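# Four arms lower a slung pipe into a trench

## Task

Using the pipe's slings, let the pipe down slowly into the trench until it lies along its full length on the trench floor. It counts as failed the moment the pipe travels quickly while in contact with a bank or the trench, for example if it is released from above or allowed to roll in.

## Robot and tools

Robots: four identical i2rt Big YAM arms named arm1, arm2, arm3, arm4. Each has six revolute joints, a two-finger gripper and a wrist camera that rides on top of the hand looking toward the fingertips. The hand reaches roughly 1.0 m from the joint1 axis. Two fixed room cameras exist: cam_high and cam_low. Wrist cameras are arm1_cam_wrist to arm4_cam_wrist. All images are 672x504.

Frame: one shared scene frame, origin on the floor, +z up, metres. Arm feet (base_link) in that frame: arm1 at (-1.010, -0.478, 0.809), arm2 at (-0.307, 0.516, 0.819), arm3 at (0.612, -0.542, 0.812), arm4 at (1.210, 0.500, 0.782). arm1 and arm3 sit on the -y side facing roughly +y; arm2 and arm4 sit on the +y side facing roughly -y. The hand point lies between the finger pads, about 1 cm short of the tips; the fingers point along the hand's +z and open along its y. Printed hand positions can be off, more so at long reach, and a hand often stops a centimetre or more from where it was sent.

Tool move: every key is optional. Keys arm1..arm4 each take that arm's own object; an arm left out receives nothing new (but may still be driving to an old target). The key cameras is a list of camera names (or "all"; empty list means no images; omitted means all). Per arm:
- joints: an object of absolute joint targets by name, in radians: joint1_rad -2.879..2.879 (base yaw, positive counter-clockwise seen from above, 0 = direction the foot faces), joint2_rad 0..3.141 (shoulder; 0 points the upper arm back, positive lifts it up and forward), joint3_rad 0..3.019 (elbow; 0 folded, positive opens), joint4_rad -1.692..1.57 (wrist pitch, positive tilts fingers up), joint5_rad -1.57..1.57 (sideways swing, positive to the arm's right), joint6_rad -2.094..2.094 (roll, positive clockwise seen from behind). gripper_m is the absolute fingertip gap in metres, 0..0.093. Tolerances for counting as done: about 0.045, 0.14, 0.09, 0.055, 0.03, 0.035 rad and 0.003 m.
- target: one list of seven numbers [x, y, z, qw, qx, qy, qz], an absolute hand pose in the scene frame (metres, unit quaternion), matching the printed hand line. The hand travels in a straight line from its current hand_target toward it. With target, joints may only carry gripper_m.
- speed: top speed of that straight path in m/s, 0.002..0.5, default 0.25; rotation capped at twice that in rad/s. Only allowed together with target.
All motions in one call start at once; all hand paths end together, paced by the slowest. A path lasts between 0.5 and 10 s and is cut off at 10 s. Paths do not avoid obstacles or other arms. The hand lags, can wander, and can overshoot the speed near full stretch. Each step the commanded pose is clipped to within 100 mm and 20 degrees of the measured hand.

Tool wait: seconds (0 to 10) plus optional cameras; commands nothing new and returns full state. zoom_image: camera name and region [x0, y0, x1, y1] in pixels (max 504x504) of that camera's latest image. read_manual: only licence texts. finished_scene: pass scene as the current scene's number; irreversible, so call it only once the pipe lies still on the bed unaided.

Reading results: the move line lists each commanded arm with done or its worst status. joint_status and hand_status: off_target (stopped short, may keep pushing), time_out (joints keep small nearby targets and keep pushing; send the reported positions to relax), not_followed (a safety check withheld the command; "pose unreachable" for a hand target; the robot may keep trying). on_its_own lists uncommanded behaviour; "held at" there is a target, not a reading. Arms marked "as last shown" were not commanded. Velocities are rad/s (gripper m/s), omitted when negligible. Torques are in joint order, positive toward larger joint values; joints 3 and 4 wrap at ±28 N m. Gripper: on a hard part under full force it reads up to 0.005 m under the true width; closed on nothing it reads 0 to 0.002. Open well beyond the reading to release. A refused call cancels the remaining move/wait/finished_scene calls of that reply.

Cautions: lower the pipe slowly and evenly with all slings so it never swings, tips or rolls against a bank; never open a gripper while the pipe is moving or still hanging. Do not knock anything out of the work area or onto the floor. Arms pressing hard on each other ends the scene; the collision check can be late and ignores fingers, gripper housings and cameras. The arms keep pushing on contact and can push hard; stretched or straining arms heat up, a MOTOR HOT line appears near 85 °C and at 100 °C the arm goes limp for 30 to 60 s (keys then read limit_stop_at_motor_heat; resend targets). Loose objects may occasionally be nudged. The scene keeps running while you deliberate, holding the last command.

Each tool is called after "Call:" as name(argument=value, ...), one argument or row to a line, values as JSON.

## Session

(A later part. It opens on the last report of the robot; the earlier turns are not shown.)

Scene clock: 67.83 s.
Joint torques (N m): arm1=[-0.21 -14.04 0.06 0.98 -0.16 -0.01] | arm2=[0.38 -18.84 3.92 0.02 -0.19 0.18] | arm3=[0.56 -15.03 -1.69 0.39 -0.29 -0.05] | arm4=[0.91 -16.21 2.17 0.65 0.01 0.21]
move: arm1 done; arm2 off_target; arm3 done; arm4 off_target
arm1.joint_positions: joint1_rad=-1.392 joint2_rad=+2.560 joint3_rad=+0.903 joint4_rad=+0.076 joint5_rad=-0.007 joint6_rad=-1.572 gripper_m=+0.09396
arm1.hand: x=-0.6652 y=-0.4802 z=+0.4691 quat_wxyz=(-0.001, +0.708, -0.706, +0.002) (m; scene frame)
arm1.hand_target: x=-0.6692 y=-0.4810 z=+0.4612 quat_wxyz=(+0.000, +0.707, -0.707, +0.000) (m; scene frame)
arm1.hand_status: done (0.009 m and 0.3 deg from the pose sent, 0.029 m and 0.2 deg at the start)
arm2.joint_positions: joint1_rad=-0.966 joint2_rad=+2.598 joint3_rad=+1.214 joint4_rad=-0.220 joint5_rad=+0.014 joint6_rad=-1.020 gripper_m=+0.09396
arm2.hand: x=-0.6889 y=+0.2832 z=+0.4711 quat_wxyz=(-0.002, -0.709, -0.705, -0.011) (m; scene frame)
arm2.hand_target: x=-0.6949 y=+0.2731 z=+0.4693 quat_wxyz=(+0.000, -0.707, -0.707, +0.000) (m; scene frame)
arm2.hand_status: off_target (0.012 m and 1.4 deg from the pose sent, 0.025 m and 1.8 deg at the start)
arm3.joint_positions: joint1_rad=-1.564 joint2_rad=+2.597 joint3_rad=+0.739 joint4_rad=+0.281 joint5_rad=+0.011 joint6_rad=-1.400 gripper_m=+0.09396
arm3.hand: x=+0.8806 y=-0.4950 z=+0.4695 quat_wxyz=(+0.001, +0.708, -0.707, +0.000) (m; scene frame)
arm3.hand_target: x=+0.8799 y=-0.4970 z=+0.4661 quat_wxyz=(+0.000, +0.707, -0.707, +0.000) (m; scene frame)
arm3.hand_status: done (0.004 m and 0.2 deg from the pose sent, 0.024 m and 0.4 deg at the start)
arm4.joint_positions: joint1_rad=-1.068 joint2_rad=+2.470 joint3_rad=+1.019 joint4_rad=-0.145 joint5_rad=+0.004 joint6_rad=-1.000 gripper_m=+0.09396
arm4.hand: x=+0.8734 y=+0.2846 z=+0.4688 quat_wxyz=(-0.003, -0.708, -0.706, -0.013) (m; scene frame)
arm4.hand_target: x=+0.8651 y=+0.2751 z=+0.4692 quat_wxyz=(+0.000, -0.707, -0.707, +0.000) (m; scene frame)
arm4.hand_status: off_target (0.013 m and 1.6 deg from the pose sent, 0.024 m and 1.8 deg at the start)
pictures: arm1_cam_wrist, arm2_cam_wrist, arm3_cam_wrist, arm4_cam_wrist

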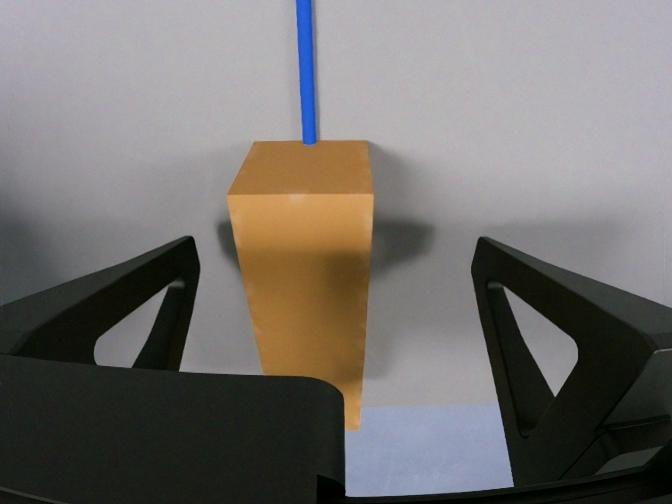

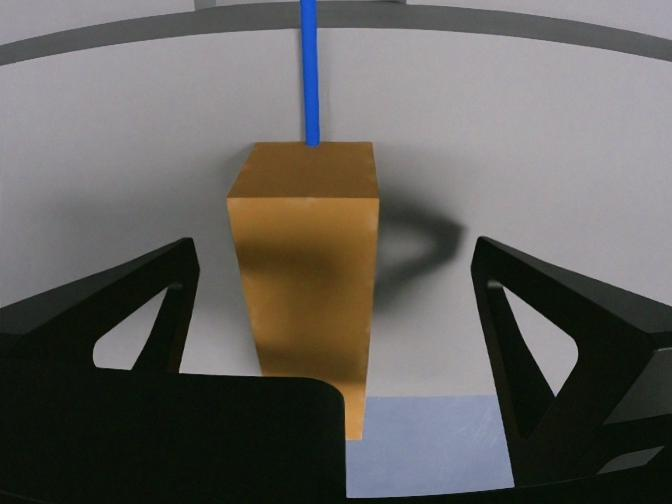

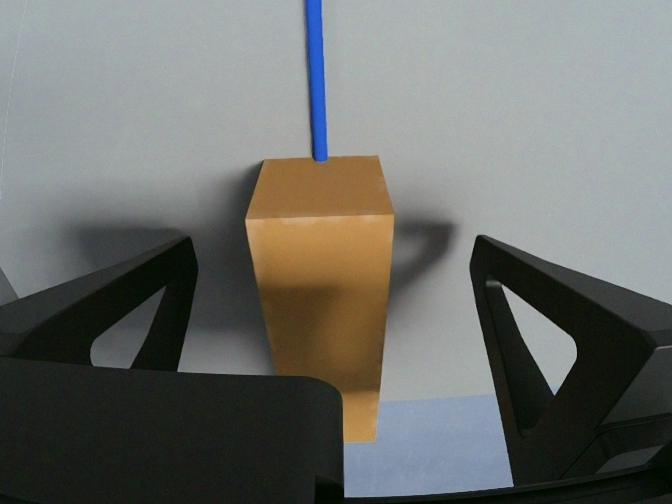

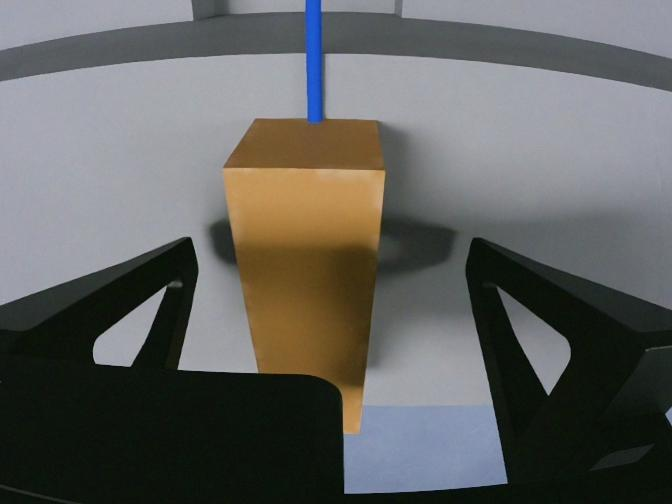

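Call:
move(
  arm1={"target":[-0.678,-0.480,0.451,0,0.707,-0.707,0],"speed":0.08},
  arm2={"target":[-0.688,0.275,0.459,0,0.707,0.707,0],"speed":0.08},
  arm3={"target":[0.876,-0.497,0.456,0,0.707,-0.707,0],"speed":0.08},
  arm4={"target":[0.874,0.275,0.459,0,0.707,0.707,0],"speed":0.08},
  cameras=[],
)

Call:
move(
  arm1={"joints":{"gripper_m":0.02}},
  arm2={"joints":{"gripper_m":0.02}},
  arm3={"joints":{"gripper_m":0.02}},
  arm4={"joints":{"gripper_m":0.02}},
)

Scene clock: 71.97 s.
move: arm1 off_target; arm2 done; arm3 done; arm4 done
arm1.hand_status: off_target (0.011 m and 0.6 deg from the pose sent, 0.022 m and 0.3 deg at the start)
arm2.hand_status: done (0.010 m and 0.9 deg from the pose sent, 0.015 m and 1.4 deg at the start)
arm3.hand_status: done (0.005 m and 0.1 deg from the pose sent, 0.014 m and 0.2 deg at the start)
arm4.hand_status: done (0.007 m and 0.7 deg from the pose sent, 0.014 m and 1.6 deg at the start)
pictures: none

Scene clock: 72.63 s.
Joint torques (N m): arm1=[0.09 -13.45 -0.65 0.94 -0.18 0] | arm2=[0.56 -17.96 3.33 -0.01 -0.15 0.2] | arm3=[0.79 -14.68 -1.87 0.42 -0.28 -0.02] | arm4=[0.97 -15.38 1.61 0.61 -0.03 0.27]
move: arm1 off_target; arm2 off_target; arm3 off_target; arm4 off_target
arm1.joint_positions: joint1_rad=-1.392 joint2_rad=+2.589 joint3_rad=+0.903 joint4_rad=+0.112 joint5_rad=-0.008 joint6_rad=-1.572 gripper_m=+0.03372
arm1.joint_status: gripper_m off_target (ended at +0.03375, target +0.02000)
arm1.hand: x=-0.6705 y=-0.4802 z=+0.4595 quat_wxyz=(-0.003, +0.708, -0.706, +0.004) (m; scene frame)
arm2.joint_positions: joint1_rad=-0.965 joint2_rad=+2.617 joint3_rad=+1.214 joint4_rad=-0.193 joint5_rad=+0.013 joint6_rad=-1.018 gripper_m=+0.03419
arm2.joint_status: gripper_m off_target (ended at +0.03422, target +0.02000)
arm2.hand: x=-0.6867 y=+0.2834 z=+0.4631 quat_wxyz=(-0.002, -0.710, -0.704, -0.007) (m; scene frame)
arm3.joint_positions: joint1_rad=-1.564 joint2_rad=+2.629 joint3_rad=+0.751 joint4_rad=+0.304 joint5_rad=+0.011 joint6_rad=-1.401 gripper_m=+0.03454
arm3.joint_status: gripper_m off_target (ended at +0.03457, target +0.02000)
arm3.hand: x=+0.8784 y=-0.4952 z=+0.4602 quat_wxyz=(+0.000, +0.708, -0.706, +0.001) (m; scene frame)
arm4.joint_positions: joint1_rad=-1.057 joint2_rad=+2.486 joint3_rad=+1.020 joint4_rad=-0.111 joint5_rad=+0.005 joint6_rad=-0.992 gripper_m=+0.03448
arm4.joint_status: gripper_m off_target (ended at +0.03450, target +0.02000)
arm4.hand: x=+0.8746 y=+0.2801 z=+0.4627 quat_wxyz=(-0.001, -0.706, -0.708, -0.005) (m; scene frame)
pictures: arm1_cam_wrist, arm2_cam_wrist, arm3_cam_wrist, arm4_cam_wrist, cam_high, cam_low

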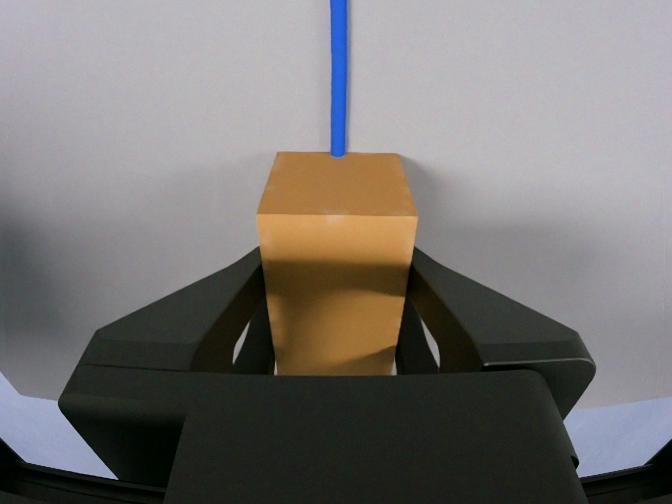

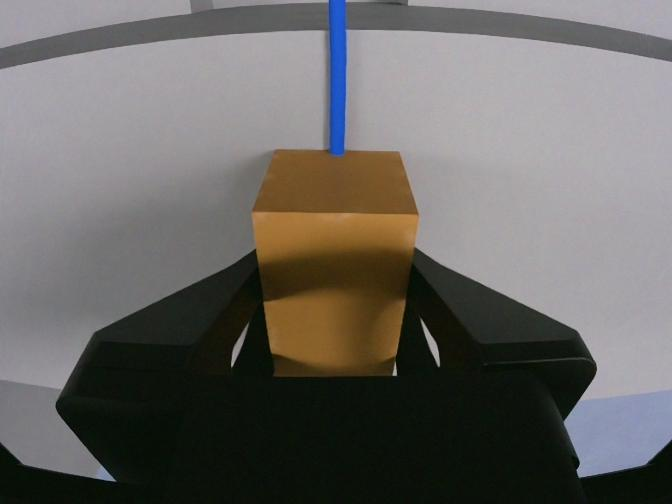

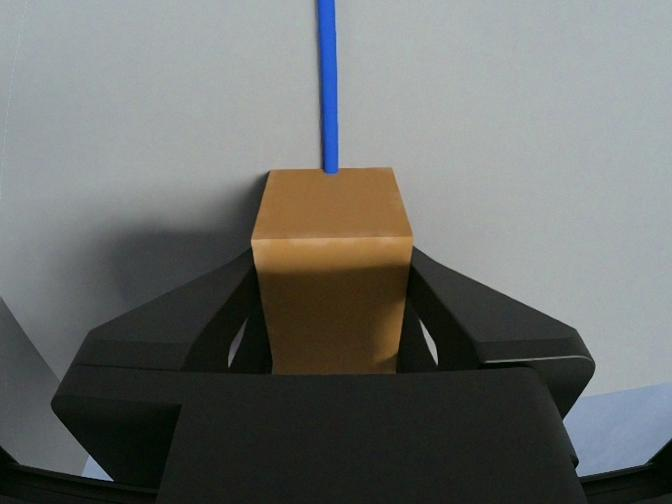

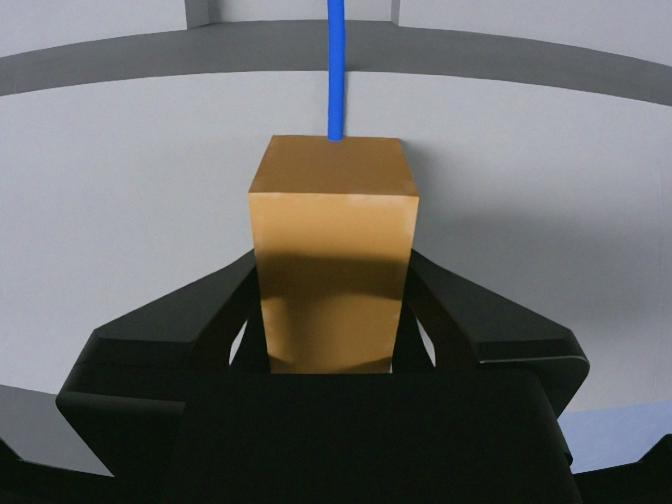

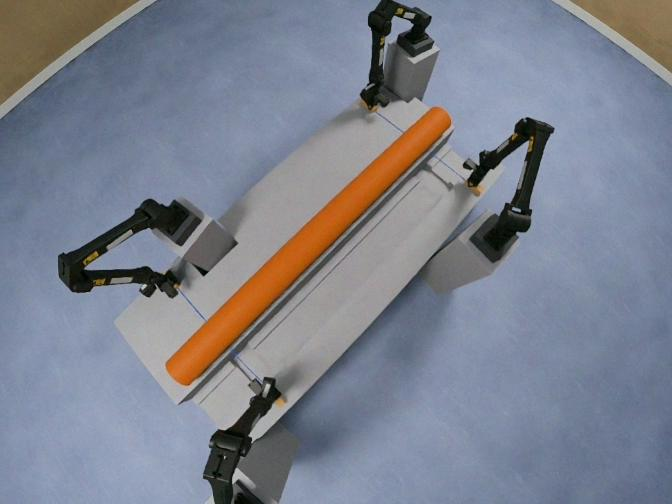

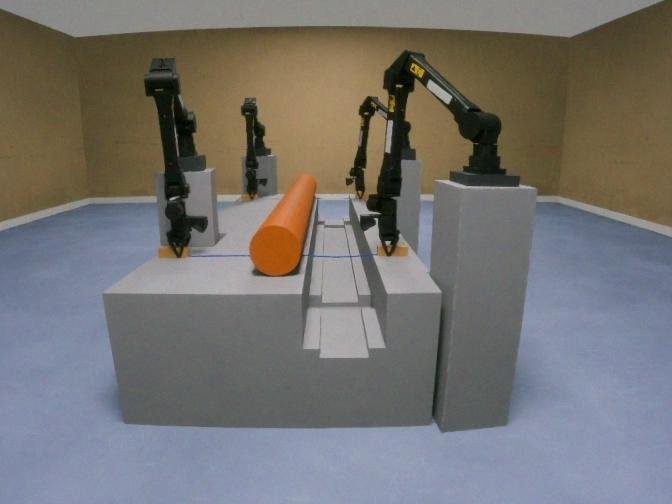

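Call:
move(
  arm1={"target":[-0.671,-0.277,0.69,0,0.707,-0.707,0],"speed":0.12},
  arm2={"target":[-0.688,0.055,0.69,0,0.707,0.707,0],"speed":0.12},
  arm3={"target":[0.876,-0.277,0.69,0,0.707,-0.707,0],"speed":0.12},
  arm4={"target":[0.874,0.055,0.69,0,0.707,0.707,0],"speed":0.12},
)

Scene clock: 90.83 s.
Joint torques (N m): arm1=[-0.21 -15.62 5.48 0.01 -0.07 0.06] | arm2=[-0.09 -24 10.74 -0.96 -0.16 0.23] | arm3=[1.44 -17.14 4.68 -0.44 -0.25 0.09] | arm4=[0.79 -21.66 8.42 -0.34 0.03 0.29]
move: arm1 off_target; arm2 off_target; arm3 off_target; arm4 off_target
arm1.joint_positions: joint1_rad=-0.862 joint2_rad=+1.937 joint3_rad=+0.818 joint4_rad=-0.481 joint5_rad=-0.015 joint6_rad=-1.046 gripper_m=+0.03372
arm1.hand: x=-0.6814 y=-0.2852 z=+0.6820 quat_wxyz=(+0.010, +0.709, -0.705, -0.003) (m; scene frame)
arm1.hand_target: x=-0.6712 y=-0.2771 z=+0.6901 quat_wxyz=(+0.000, +0.707, -0.707, +0.000) (m; scene frame)
arm1.hand_status: off_target (0.015 m and 1.3 deg from the pose sent, 0.307 m and 0.6 deg at the start)
arm2.joint_positions: joint1_rad=-0.638 joint2_rad=+2.303 joint3_rad=+1.489 joint4_rad=-0.814 joint5_rad=+0.010 joint6_rad=-0.697 gripper_m=+0.03419
arm2.hand: x=-0.6781 y=+0.0759 z=+0.6709 quat_wxyz=(+0.002, -0.708, -0.706, -0.021) (m; scene frame)
arm2.hand_target: x=-0.6874 y=+0.0555 z=+0.6905 quat_wxyz=(+0.000, -0.707, -0.707, +0.000) (m; scene frame)
arm2.hand_status: off_target (0.030 m and 2.5 deg from the pose sent, 0.322 m and 0.9 deg at the start)
arm3.joint_positions: joint1_rad=-0.950 joint2_rad=+1.920 joint3_rad=+0.763 joint4_rad=-0.445 joint5_rad=+0.006 joint6_rad=-0.788 gripper_m=+0.03453
arm3.hand: x=+0.8687 y=-0.2867 z=+0.6828 quat_wxyz=(+0.011, +0.708, -0.706, +0.001) (m; scene frame)
arm3.hand_target: x=+0.8758 y=-0.2771 z=+0.6900 quat_wxyz=(+0.000, +0.707, -0.707, +0.000) (m; scene frame)
arm3.hand_status: off_target (0.014 m and 1.3 deg from the pose sent, 0.317 m and 0.2 deg at the start)
arm4.joint_positions: joint1_rad=-0.717 joint2_rad=+2.151 joint3_rad=+1.325 joint4_rad=-0.800 joint5_rad=+0.005 joint6_rad=-0.659 gripper_m=+0.03448
arm4.hand: x=+0.8873 y=+0.0775 z=+0.6652 quat_wxyz=(+0.003, -0.704, -0.710, -0.028) (m; scene frame)
arm4.hand_target: x=+0.8746 y=+0.0558 z=+0.6905 quat_wxyz=(+0.000, -0.707, -0.707, +0.000) (m; scene frame)
arm4.hand_status: off_target (0.036 m and 3.3 deg from the pose sent, 0.320 m and 0.5 deg at the start)
pictures: arm1_cam_wrist, arm2_cam_wrist, arm3_cam_wrist, arm4_cam_wrist, cam_high, cam_low

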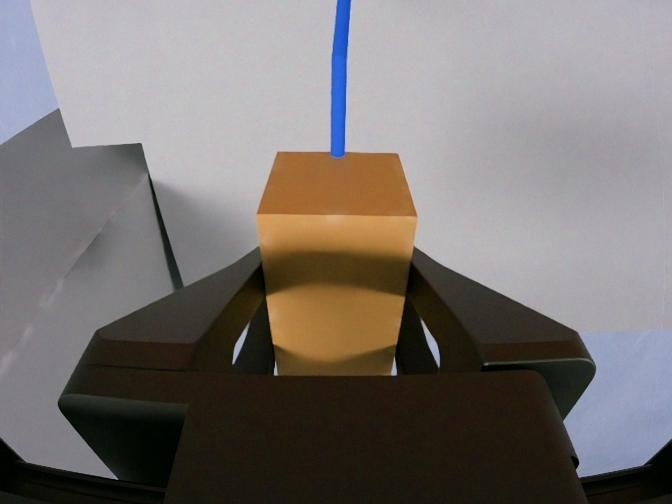

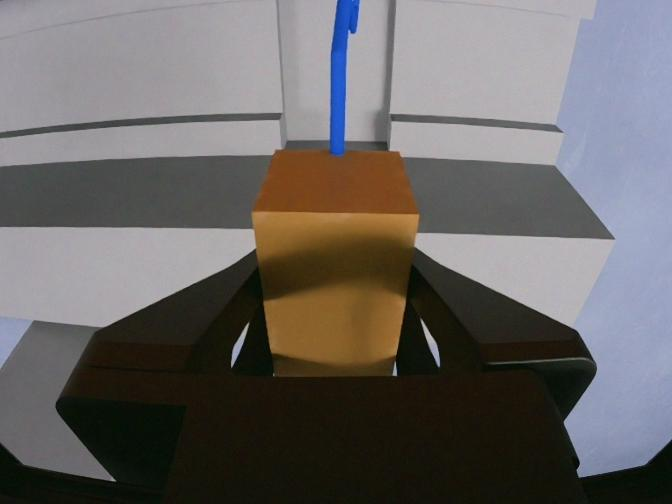

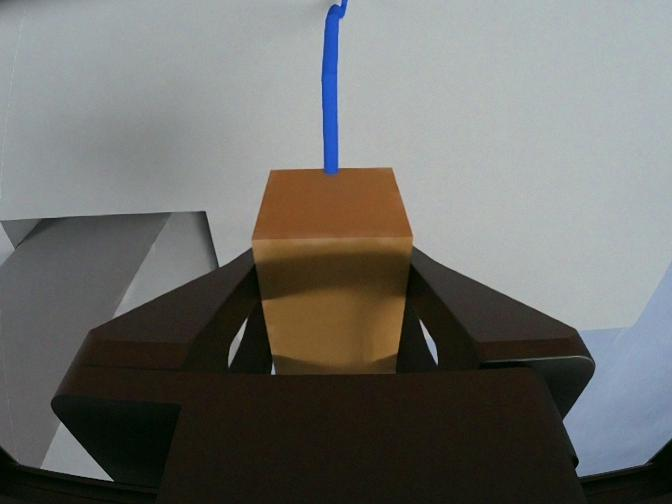

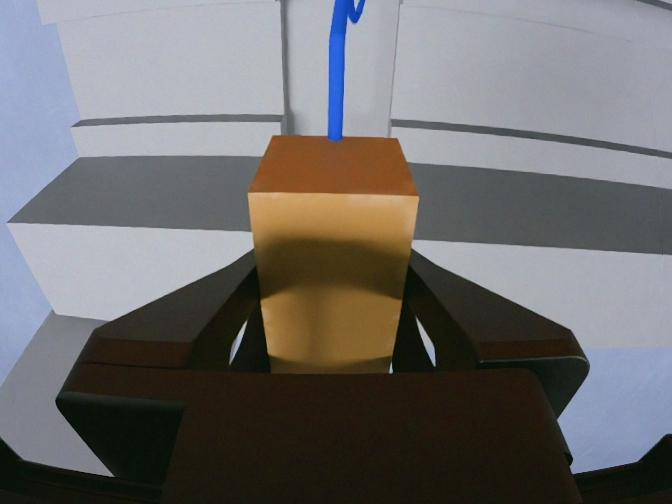

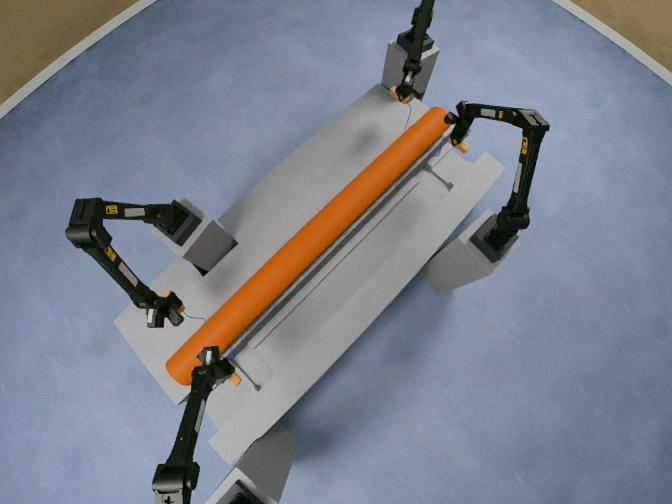

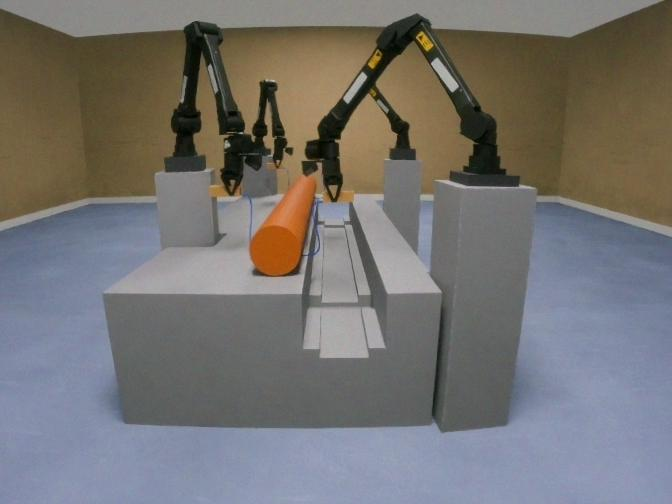

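Call:
move(
  arm1={"target":[-0.664,-0.268,0.757,0,0.707,-0.707,0],"speed":0.08},
  arm2={"target":[-0.692,0.040,0.765,0,0.707,0.707,0],"speed":0.08},
  arm3={"target":[0.881,-0.268,0.757,0,0.707,-0.707,0],"speed":0.08},
  arm4={"target":[0.862,0.037,0.770,0,0.707,0.707,0],"speed":0.08},
)

Scene clock: 97.50 s.
Joint torques (N m): arm1=[0.32 -17.55 7.99 -0.18 -0.11 0.03] | arm2=[0.5 -24.06 12.42 -0.94 -0.17 0.23] | arm3=[1.85 -17.2 6.79 -0.47 -0.26 0.09] | arm4=[0.85 -22.18 10.17 -0.36 0.01 0.3]
move: arm1 off_target; arm2 off_target; arm3 off_target; arm4 off_target
arm1.joint_positions: joint1_rad=-0.854 joint2_rad=+1.812 joint3_rad=+0.844 joint4_rad=-0.672 joint5_rad=-0.015 joint6_rad=-1.035 gripper_m=+0.03372
arm1.hand: x=-0.6860 y=-0.2833 z=+0.7337 quat_wxyz=(+0.030, +0.708, -0.706, -0.007) (m; scene frame)
arm1.hand_target: x=-0.6648 y=-0.2684 z=+0.7571 quat_wxyz=(+0.000, +0.707, -0.707, +0.000) (m; scene frame)
arm1.hand_status: off_target (0.035 m and 3.6 deg from the pose sent, 0.079 m and 1.3 deg at the start)
arm2.joint_positions: joint1_rad=-0.631 joint2_rad=+2.213 joint3_rad=+1.547 joint4_rad=-0.974 joint5_rad=+0.010 joint6_rad=-0.685 gripper_m=+0.03419
arm2.hand: x=-0.6832 y=+0.0647 z=+0.7397 quat_wxyz=(+0.003, -0.709, -0.704, -0.027) (m; scene frame)
arm2.hand_target: x=-0.6912 y=+0.0410 z=+0.7655 quat_wxyz=(+0.000, -0.707, -0.707, +0.000) (m; scene frame)
arm2.hand_status: off_target (0.036 m and 3.2 deg from the pose sent, 0.102 m and 2.5 deg at the start)
arm3.joint_positions: joint1_rad=-0.946 joint2_rad=+1.765 joint3_rad=+0.793 joint4_rad=-0.649 joint5_rad=+0.006 joint6_rad=-0.779 gripper_m=+0.03453
arm3.hand: x=+0.8699 y=-0.2836 z=+0.7434 quat_wxyz=(+0.020, +0.707, -0.707, +0.001) (m; scene frame)
arm3.hand_target: x=+0.8807 y=-0.2683 z=+0.7572 quat_wxyz=(+0.000, +0.707, -0.707, +0.000) (m; scene frame)
arm3.hand_status: off_target (0.024 m and 2.3 deg from the pose sent, 0.077 m and 1.3 deg at the start)
arm4.joint_positions: joint1_rad=-0.717 joint2_rad=+2.069 joint3_rad=+1.427 joint4_rad=-0.998 joint5_rad=+0.005 joint6_rad=-0.656 gripper_m=+0.03448
arm4.hand: x=+0.8747 y=+0.0615 z=+0.7382 quat_wxyz=(+0.004, -0.705, -0.709, -0.034) (m; scene frame)
arm4.hand_target: x=+0.8630 y=+0.0383 z=+0.7706 quat_wxyz=(-0.001, -0.707, -0.707, +0.000) (m; scene frame)
arm4.hand_status: off_target (0.042 m and 4.0 deg from the pose sent, 0.115 m and 3.3 deg at the start)
pictures: arm1_cam_wrist, arm2_cam_wrist, arm3_cam_wrist, arm4_cam_wrist, cam_high, cam_low

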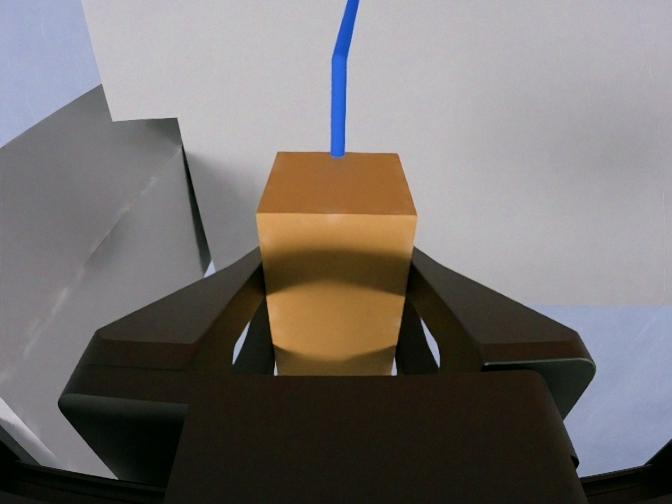

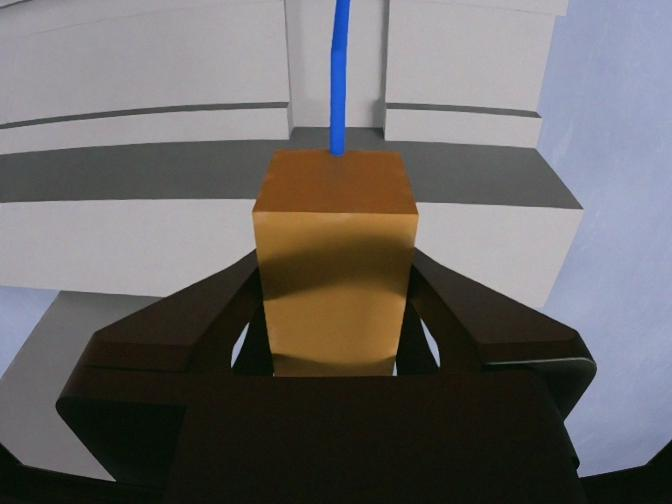

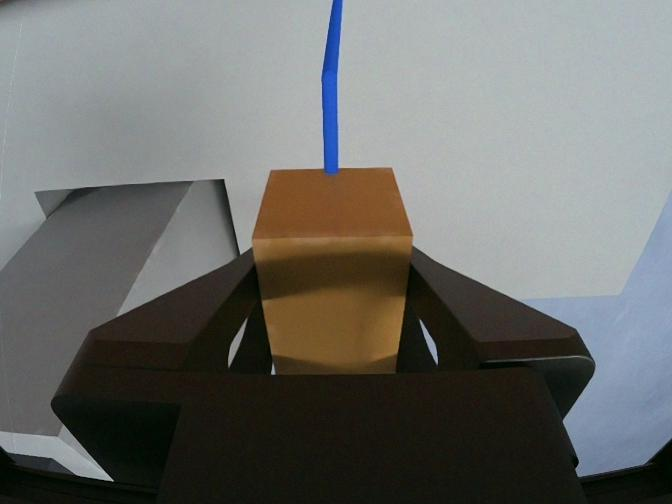

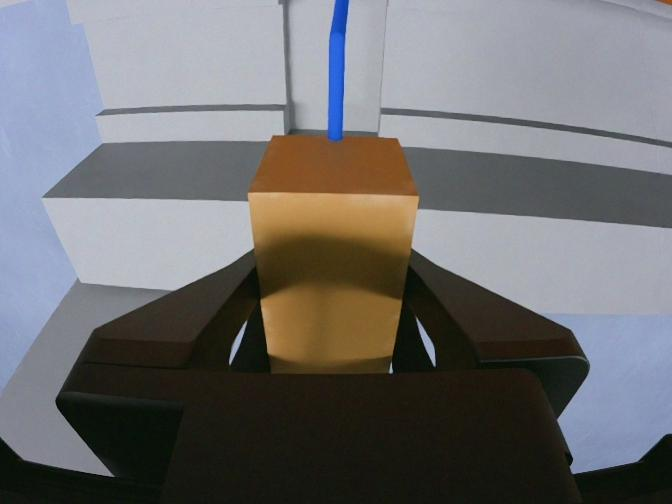

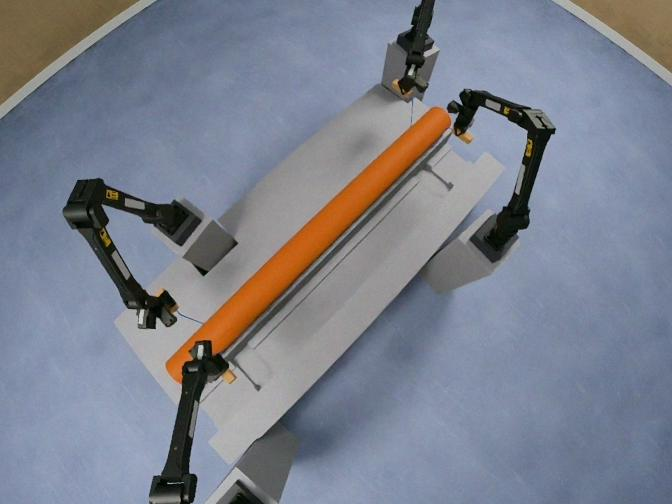

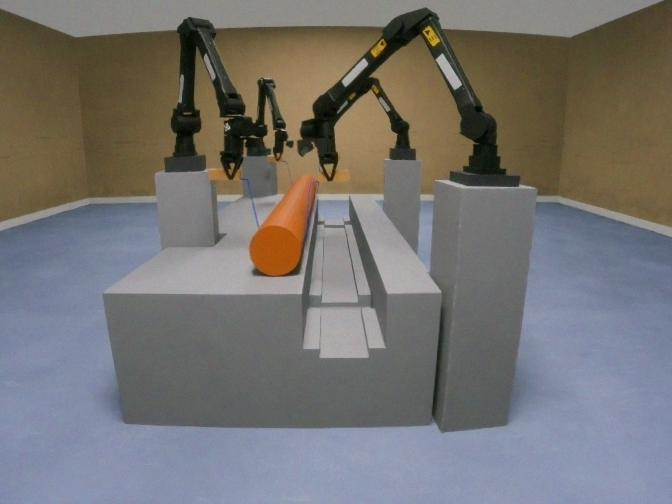

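Call:
move(
  arm1={"target":[-0.662,-0.268,0.84,0,0.707,-0.707,0],"speed":0.07},
  arm2={"target":[-0.692,0.040,0.84,0,0.707,0.707,0],"speed":0.07},
  arm3={"target":[0.884,-0.268,0.83,0,0.707,-0.707,0],"speed":0.07},
  arm4={"target":[0.862,0.037,0.85,0,0.707,0.707,0],"speed":0.07},
  cameras=["cam_high","cam_low"],
)

Scene clock: 102.57 s.
Joint torques (N m): arm1=[-0.5 -19.55 11.04 -1.05 -0.08 -0.07] | arm2=[0.03 -32.03 14.74 -2.3 -0.27 0.05] | arm3=[1.03 -21.95 9.42 -1.52 -0.24 -0.03] | arm4=[0.62 -30.27 11.4 -1.28 -0.13 0.11]
move: arm1 off_target; arm2 off_target; arm3 off_target; arm4 off_target
arm1.joint_positions: joint1_rad=-0.850 joint2_rad=+1.686 joint3_rad=+0.880 joint4_rad=-0.878 joint5_rad=-0.014 joint6_rad=-1.027 gripper_m=+0.03372
arm1.hand: x=-0.6945 y=-0.2860 z=+0.7903 quat_wxyz=(+0.052, +0.705, -0.707, -0.012) (m; scene frame)
arm1.hand_target: x=-0.6645 y=-0.2695 z=+0.8385 quat_wxyz=(+0.000, +0.707, -0.707, +0.000) (m; scene frame)
arm1.hand_status: off_target (0.062 m and 6.1 deg from the pose sent, 0.110 m and 3.6 deg at the start)
arm2.joint_positions: joint1_rad=-0.621 joint2_rad=+2.197 joint3_rad=+1.547 joint4_rad=-1.079 joint5_rad=+0.013 joint6_rad=-0.669 gripper_m=+0.03419
arm2.hand: x=-0.6649 y=+0.0785 z=+0.7510 quat_wxyz=(+0.010, -0.709, -0.701, -0.071) (m; scene frame)
arm2.hand_target: x=-0.6878 y=+0.0454 z=+0.8376 quat_wxyz=(+0.000, -0.707, -0.707, +0.000) (m; scene frame)
arm2.hand_status: off_target (0.101 m and 8.3 deg from the pose sent, 0.104 m and 3.2 deg at the start; pose on its path clipped on 16 of 53 steps)
arm3.joint_positions: joint1_rad=-0.943 joint2_rad=+1.672 joint3_rad=+0.822 joint4_rad=-0.838 joint5_rad=+0.006 joint6_rad=-0.774 gripper_m=+0.03453
arm3.hand: x=+0.8592 y=-0.2931 z=+0.7844 quat_wxyz=(+0.054, +0.705, -0.707, +0.001) (m; scene frame)
arm3.hand_target: x=+0.8824 y=-0.2697 z=+0.8284 quat_wxyz=(+0.000, +0.707, -0.707, +0.000) (m; scene frame)
arm3.hand_status: off_target (0.058 m and 6.2 deg from the pose sent, 0.089 m and 2.3 deg at the start)
arm4.joint_positions: joint1_rad=-0.711 joint2_rad=+2.057 joint3_rad=+1.427 joint4_rad=-1.101 joint5_rad=+0.010 joint6_rad=-0.640 gripper_m=+0.03448
arm4.hand: x=+0.8904 y=+0.0786 z=+0.7477 quat_wxyz=(+0.014, -0.706, -0.703, -0.079) (m; scene frame)
arm4.hand_target: x=+0.8694 y=+0.0475 z=+0.8349 quat_wxyz=(+0.000, -0.707, -0.707, +0.000) (m; scene frame)
arm4.hand_status: off_target (0.114 m and 9.2 deg from the pose sent, 0.115 m and 4.0 deg at the start; pose on its path clipped on 25 of 53 steps)
pictures: cam_high, cam_low

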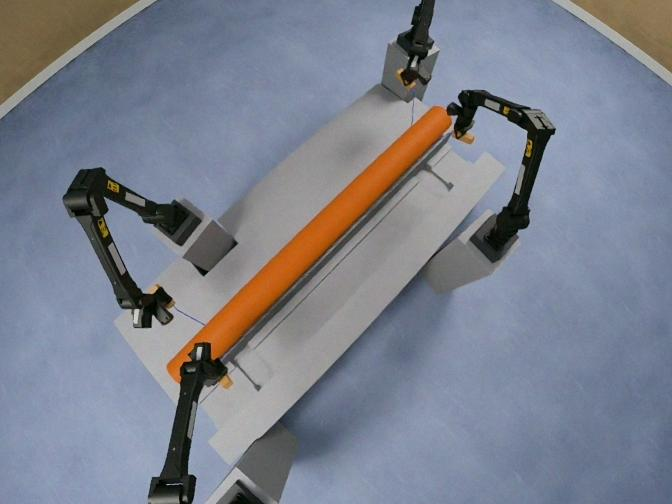

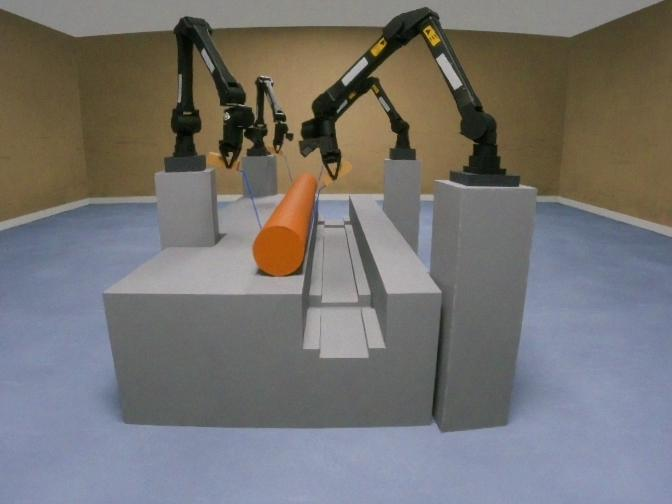

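Call:
move(
  arm2={"joints":{"joint2_rad":2.02}},
  arm4={"joints":{"joint2_rad":1.88}},
  cameras=["cam_low"],
)

Scene clock: 109.60 s.
Joint torques (N m): arm1=[-1.03 -19.66 10.93 -0.94 -0.12 -0.09] | arm2=[-0.32 -31.68 15.28 -1.92 -0.29 0.05] | arm3=[1.08 -22.12 9.42 -1.5 -0.24 -0.03] | arm4=[0.26 -31.27 11.67 -1.29 -0.12 0.11]
Heat: arm1: hottest joint2_rad 32 °C; arm2: hottest joint2_rad 36 °C; arm3: hottest joint2_rad 32 °C; arm4: hottest joint3_rad 34 °C.
move: arm2 done; arm4 done
arm1.joint_positions: joint1_rad=-0.850 joint2_rad=+1.686 joint3_rad=+0.881 joint4_rad=-0.880 joint5_rad=-0.014 joint6_rad=-1.027 gripper_m=+0.03372
arm1.hand: x=-0.6947 y=-0.2860 z=+0.7907 quat_wxyz=(+0.052, +0.705, -0.707, -0.012) (m; scene frame)
arm2.joint_positions: joint1_rad=-0.619 joint2_rad=+2.134 joint3_rad=+1.547 joint4_rad=-1.086 joint5_rad=+0.013 joint6_rad=-0.669 gripper_m=+0.03419
arm2.joint_status: all done
arm2.hand: x=-0.6708 y=+0.0706 z=+0.7861 quat_wxyz=(+0.007, -0.710, -0.703, -0.043) (m; scene frame)
arm3: as last shown
arm3.joint_positions: joint1_rad=-0.942 joint2_rad=+1.672 joint3_rad=+0.822 joint4_rad=-0.839 joint5_rad=+0.006 joint6_rad=-0.774 gripper_m=+0.03453
arm3.hand: x=+0.8588 y=-0.2932 z=+0.7845 quat_wxyz=(+0.055, +0.705, -0.707, +0.001) (m; scene frame)
arm4.joint_positions: joint1_rad=-0.707 joint2_rad=+2.017 joint3_rad=+1.427 joint4_rad=-1.101 joint5_rad=+0.009 joint6_rad=-0.639 gripper_m=+0.03448
arm4.joint_status: all done
arm4.hand: x=+0.8883 y=+0.0725 z=+0.7677 quat_wxyz=(+0.011, -0.706, -0.705, -0.059) (m; scene frame)
pictures: cam_low

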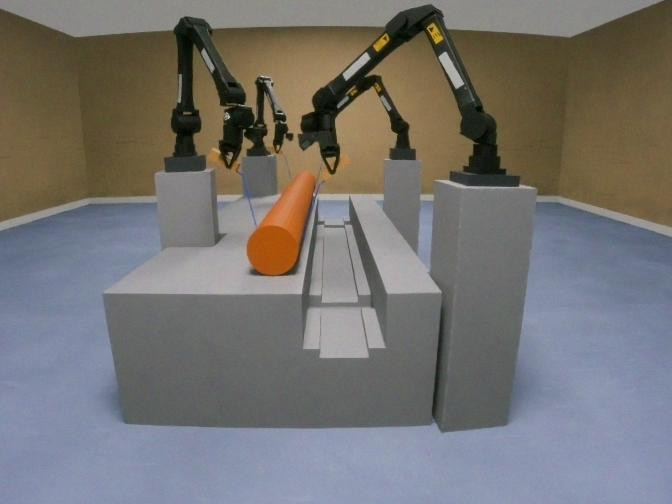

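Call:
move(
  arm1={"joints":{"joint2_rad":1.54}},
  arm3={"joints":{"joint2_rad":1.50}},
  arm2={"joints":{"joint2_rad":1.95}},
  arm4={"joints":{"joint2_rad":1.78}},
  cameras=["cam_low","cam_high"],
)

Scene clock: 114.73 s.
Joint torques (N m): arm1=[-1.08 -18.55 11.55 -0.47 -0.09 -0.09] | arm2=[-0.5 -31.21 15.75 -1.37 -0.24 0.06] | arm3=[1.03 -20.42 10.07 -0.7 -0.21 -0.03] | arm4=[0.21 -29.63 12.3 -0.75 -0.05 0.11]
move: arm1 done; arm2 done; arm3 done; arm4 done
arm1.joint_positions: joint1_rad=-0.850 joint2_rad=+1.613 joint3_rad=+0.881 joint4_rad=-0.893 joint5_rad=-0.014 joint6_rad=-1.027 gripper_m=+0.03372
arm1.joint_status: all done
arm1.hand: x=-0.6893 y=-0.2821 z=+0.8165 quat_wxyz=(+0.023, +0.707, -0.707, -0.005) (m; scene frame)
arm2.joint_positions: joint1_rad=-0.619 joint2_rad=+2.062 joint3_rad=+1.547 joint4_rad=-1.097 joint5_rad=+0.012 joint6_rad=-0.669 gripper_m=+0.03419
arm2.joint_status: all done
arm2.hand: x=-0.6754 y=+0.0645 z=+0.8263 quat_wxyz=(+0.003, -0.711, -0.703, -0.013) (m; scene frame)
arm3.joint_positions: joint1_rad=-0.941 joint2_rad=+1.574 joint3_rad=+0.822 joint4_rad=-0.854 joint5_rad=+0.005 joint6_rad=-0.774 gripper_m=+0.03453
arm3.joint_status: all done
arm3.hand: x=+0.8658 y=-0.2855 z=+0.8175 quat_wxyz=(+0.013, +0.707, -0.708, +0.000) (m; scene frame)
arm4.joint_positions: joint1_rad=-0.705 joint2_rad=+1.905 joint3_rad=+1.427 joint4_rad=-1.109 joint5_rad=+0.007 joint6_rad=-0.639 gripper_m=+0.03448
arm4.joint_status: all done
arm4.hand: x=+0.8826 y=+0.0631 z=+0.8260 quat_wxyz=(+0.002, -0.707, -0.707, -0.008) (m; scene frame)
pictures: cam_high, cam_low

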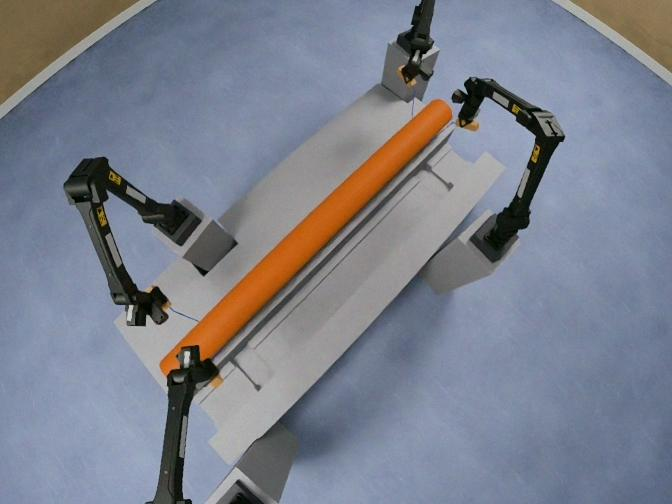

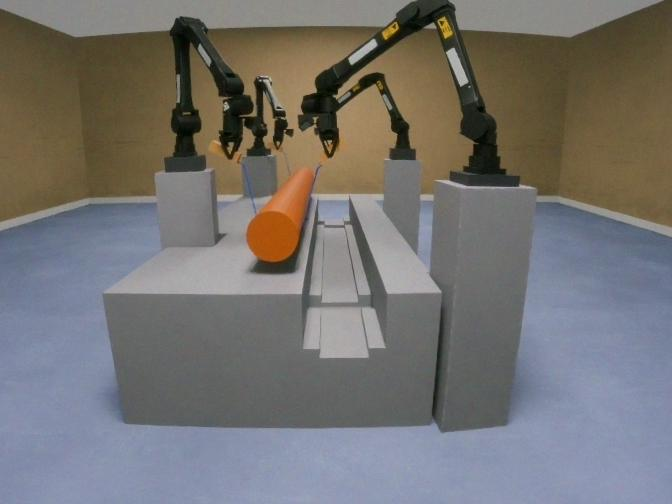

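Call:
move(
  cameras=["arm2_cam_wrist"],
)

Scene clock: 118.20 s.
Joint torques (N m): arm1=[-1.14 -18.37 11.44 -0.51 -0.08 -0.08] | arm2=[-0.38 -31.56 15.71 -1.39 -0.24 0.06] | arm3=[1.03 -20.48 10.06 -0.75 -0.2 -0.02] | arm4=[0.09 -29.51 12.29 -0.76 -0.05 0.11]
Heat: arm1: hottest joint3_rad 34 °C; arm2: hottest joint2_rad 39 °C; arm3: hottest joint2_rad 33 °C; arm4: hottest joint3_rad 36 °C.
Joint velocities: within noise
arm1.joint_positions: joint1_rad=-0.850 joint2_rad=+1.613 joint3_rad=+0.881 joint4_rad=-0.893 joint5_rad=-0.014 joint6_rad=-1.027 gripper_m=+0.03372
arm1.joint_status: all done
arm1.hand: x=-0.6893 y=-0.2821 z=+0.8165 quat_wxyz=(+0.023, +0.707, -0.707, -0.005) (m; scene frame)
arm1.hand_target: x=-0.6594 y=-0.2661 z=+0.8647 quat_wxyz=(-0.033, +0.707, -0.706, +0.009) (m; scene frame)
arm1.hand_status: not commanded
arm2.joint_positions: joint1_rad=-0.619 joint2_rad=+2.062 joint3_rad=+1.547 joint4_rad=-1.097 joint5_rad=+0.012 joint6_rad=-0.669 gripper_m=+0.03419
arm2.joint_status: all done
arm2.hand: x=-0.6754 y=+0.0645 z=+0.8263 quat_wxyz=(+0.003, -0.711, -0.703, -0.013) (m; scene frame)
arm2.hand_target: x=-0.6946 y=+0.0382 z=+0.9184 quat_wxyz=(-0.007, -0.706, -0.705, +0.068) (m; scene frame)
arm2.hand_status: not commanded
arm3.joint_positions: joint1_rad=-0.941 joint2_rad=+1.574 joint3_rad=+0.822 joint4_rad=-0.854 joint5_rad=+0.005 joint6_rad=-0.774 gripper_m=+0.03453
arm3.joint_status: all done
arm3.hand: x=+0.8658 y=-0.2855 z=+0.8175 quat_wxyz=(+0.013, +0.707, -0.708, +0.000) (m; scene frame)
arm3.hand_target: x=+0.8886 y=-0.2635 z=+0.8613 quat_wxyz=(-0.045, +0.706, -0.706, +0.000) (m; scene frame)
arm3.hand_status: not commanded
arm4.joint_positions: joint1_rad=-0.705 joint2_rad=+1.905 joint3_rad=+1.427 joint4_rad=-1.109 joint5_rad=+0.007 joint6_rad=-0.639 gripper_m=+0.03448
arm4.joint_status: all done
arm4.hand: x=+0.8826 y=+0.0631 z=+0.8260 quat_wxyz=(+0.002, -0.707, -0.707, -0.008) (m; scene frame)
arm4.hand_target: x=+0.8659 y=+0.0433 z=+0.9187 quat_wxyz=(-0.011, -0.705, -0.705, +0.076) (m; scene frame)
arm4.hand_status: not commanded
pictures: arm2_cam_wrist

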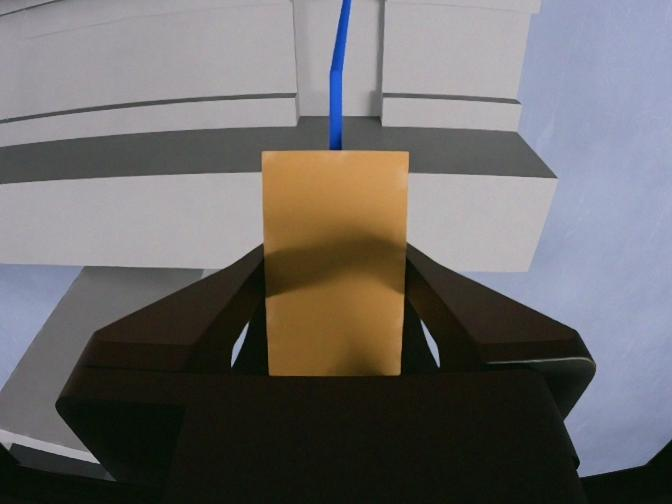

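Call:
move(
  arm1={"target":[-0.660,-0.166,0.877,0,0.707,-0.707,0],"speed":0.06},
  arm2={"target":[-0.697,0.138,0.912,0,0.707,0.707,0],"speed":0.06},
  arm3={"target":[0.893,-0.164,0.873,0,0.707,-0.707,0],"speed":0.06},
  arm4={"target":[0.863,0.143,0.912,0,0.707,0.707,0],"speed":0.06},
  cameras=["cam_low","cam_high"],
)

Scene clock: 124.10 s.
Joint torques (N m): arm1=[-1.03 -19.37 13.33 -0.84 -0.17 -0.01] | arm2=[-2.43 -30.04 11.58 -2.02 -0.21 -0.05] | arm3=[0.91 -24.82 11.71 -1.43 -0.2 0.02] | arm4=[-0.91 -28.98 9.5 -1.69 -0.04 -0.13]
move: arm1 off_target; arm2 off_target; arm3 off_target; arm4 off_target
arm1.joint_positions: joint1_rad=-0.667 joint2_rad=+1.737 joint3_rad=+1.086 joint4_rad=-1.028 joint5_rad=-0.014 joint6_rad=-0.848 gripper_m=+0.03372
arm1.hand: x=-0.6912 y=-0.1919 z=+0.8275 quat_wxyz=(+0.052, +0.707, -0.705, -0.002) (m; scene frame)
arm1.hand_target: x=-0.6629 y=-0.1687 z=+0.8772 quat_wxyz=(-0.001, +0.707, -0.707, +0.000) (m; scene frame)
arm1.hand_status: off_target (0.064 m and 6.0 deg from the pose sent, 0.134 m and 2.8 deg at the start)
arm2.joint_positions: joint1_rad=-0.710 joint2_rad=+1.969 joint3_rad=+1.423 joint4_rad=-1.151 joint5_rad=+0.015 joint6_rad=-0.777 gripper_m=+0.03419
arm2.hand: x=-0.6761 y=+0.1409 z=+0.8376 quat_wxyz=(+0.003, -0.703, -0.709, -0.056) (m; scene frame)
arm2.hand_target: x=-0.6946 y=+0.1397 z=+0.9080 quat_wxyz=(+0.001, -0.707, -0.707, +0.000) (m; scene frame)
arm2.hand_status: off_target (0.077 m and 6.5 deg from the pose sent, 0.115 m and 1.6 deg at the start)
arm3.joint_positions: joint1_rad=-0.798 joint2_rad=+1.780 joint3_rad=+1.100 joint4_rad=-1.018 joint5_rad=+0.004 joint6_rad=-0.637 gripper_m=+0.03453
arm3.hand: x=+0.8689 y=-0.1944 z=+0.8190 quat_wxyz=(+0.058, +0.707, -0.704, +0.009) (m; scene frame)
arm3.hand_target: x=+0.8908 y=-0.1672 z=+0.8727 quat_wxyz=(+0.000, +0.707, -0.707, +0.000) (m; scene frame)
arm3.hand_status: off_target (0.067 m and 6.8 deg from the pose sent, 0.136 m and 1.5 deg at the start)
arm4.joint_positions: joint1_rad=-0.813 joint2_rad=+1.828 joint3_rad=+1.308 joint4_rad=-1.183 joint5_rad=+0.009 joint6_rad=-0.741 gripper_m=+0.03448
arm4.hand: x=+0.8799 y=+0.1469 z=+0.8276 quat_wxyz=(+0.005, -0.707, -0.704, -0.066) (m; scene frame)
arm4.hand_target: x=+0.8659 y=+0.1451 z=+0.9059 quat_wxyz=(+0.001, -0.707, -0.707, +0.000) (m; scene frame)
arm4.hand_status: off_target (0.086 m and 7.6 deg from the pose sent, 0.119 m and 1.0 deg at the start; pose on its path clipped on 12 of 85 steps)
pictures: cam_high, cam_low

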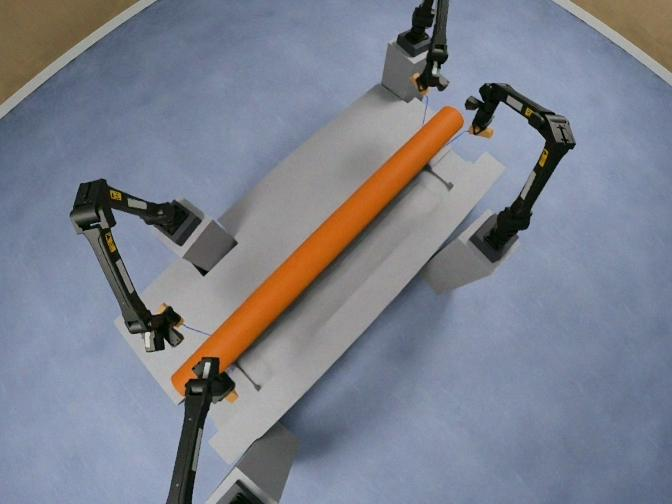

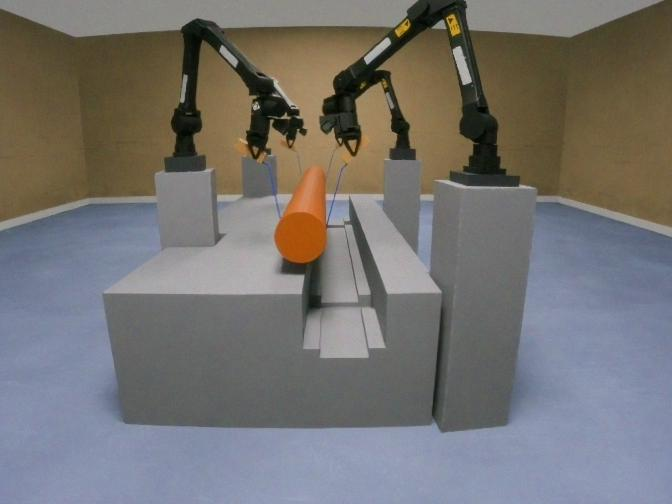

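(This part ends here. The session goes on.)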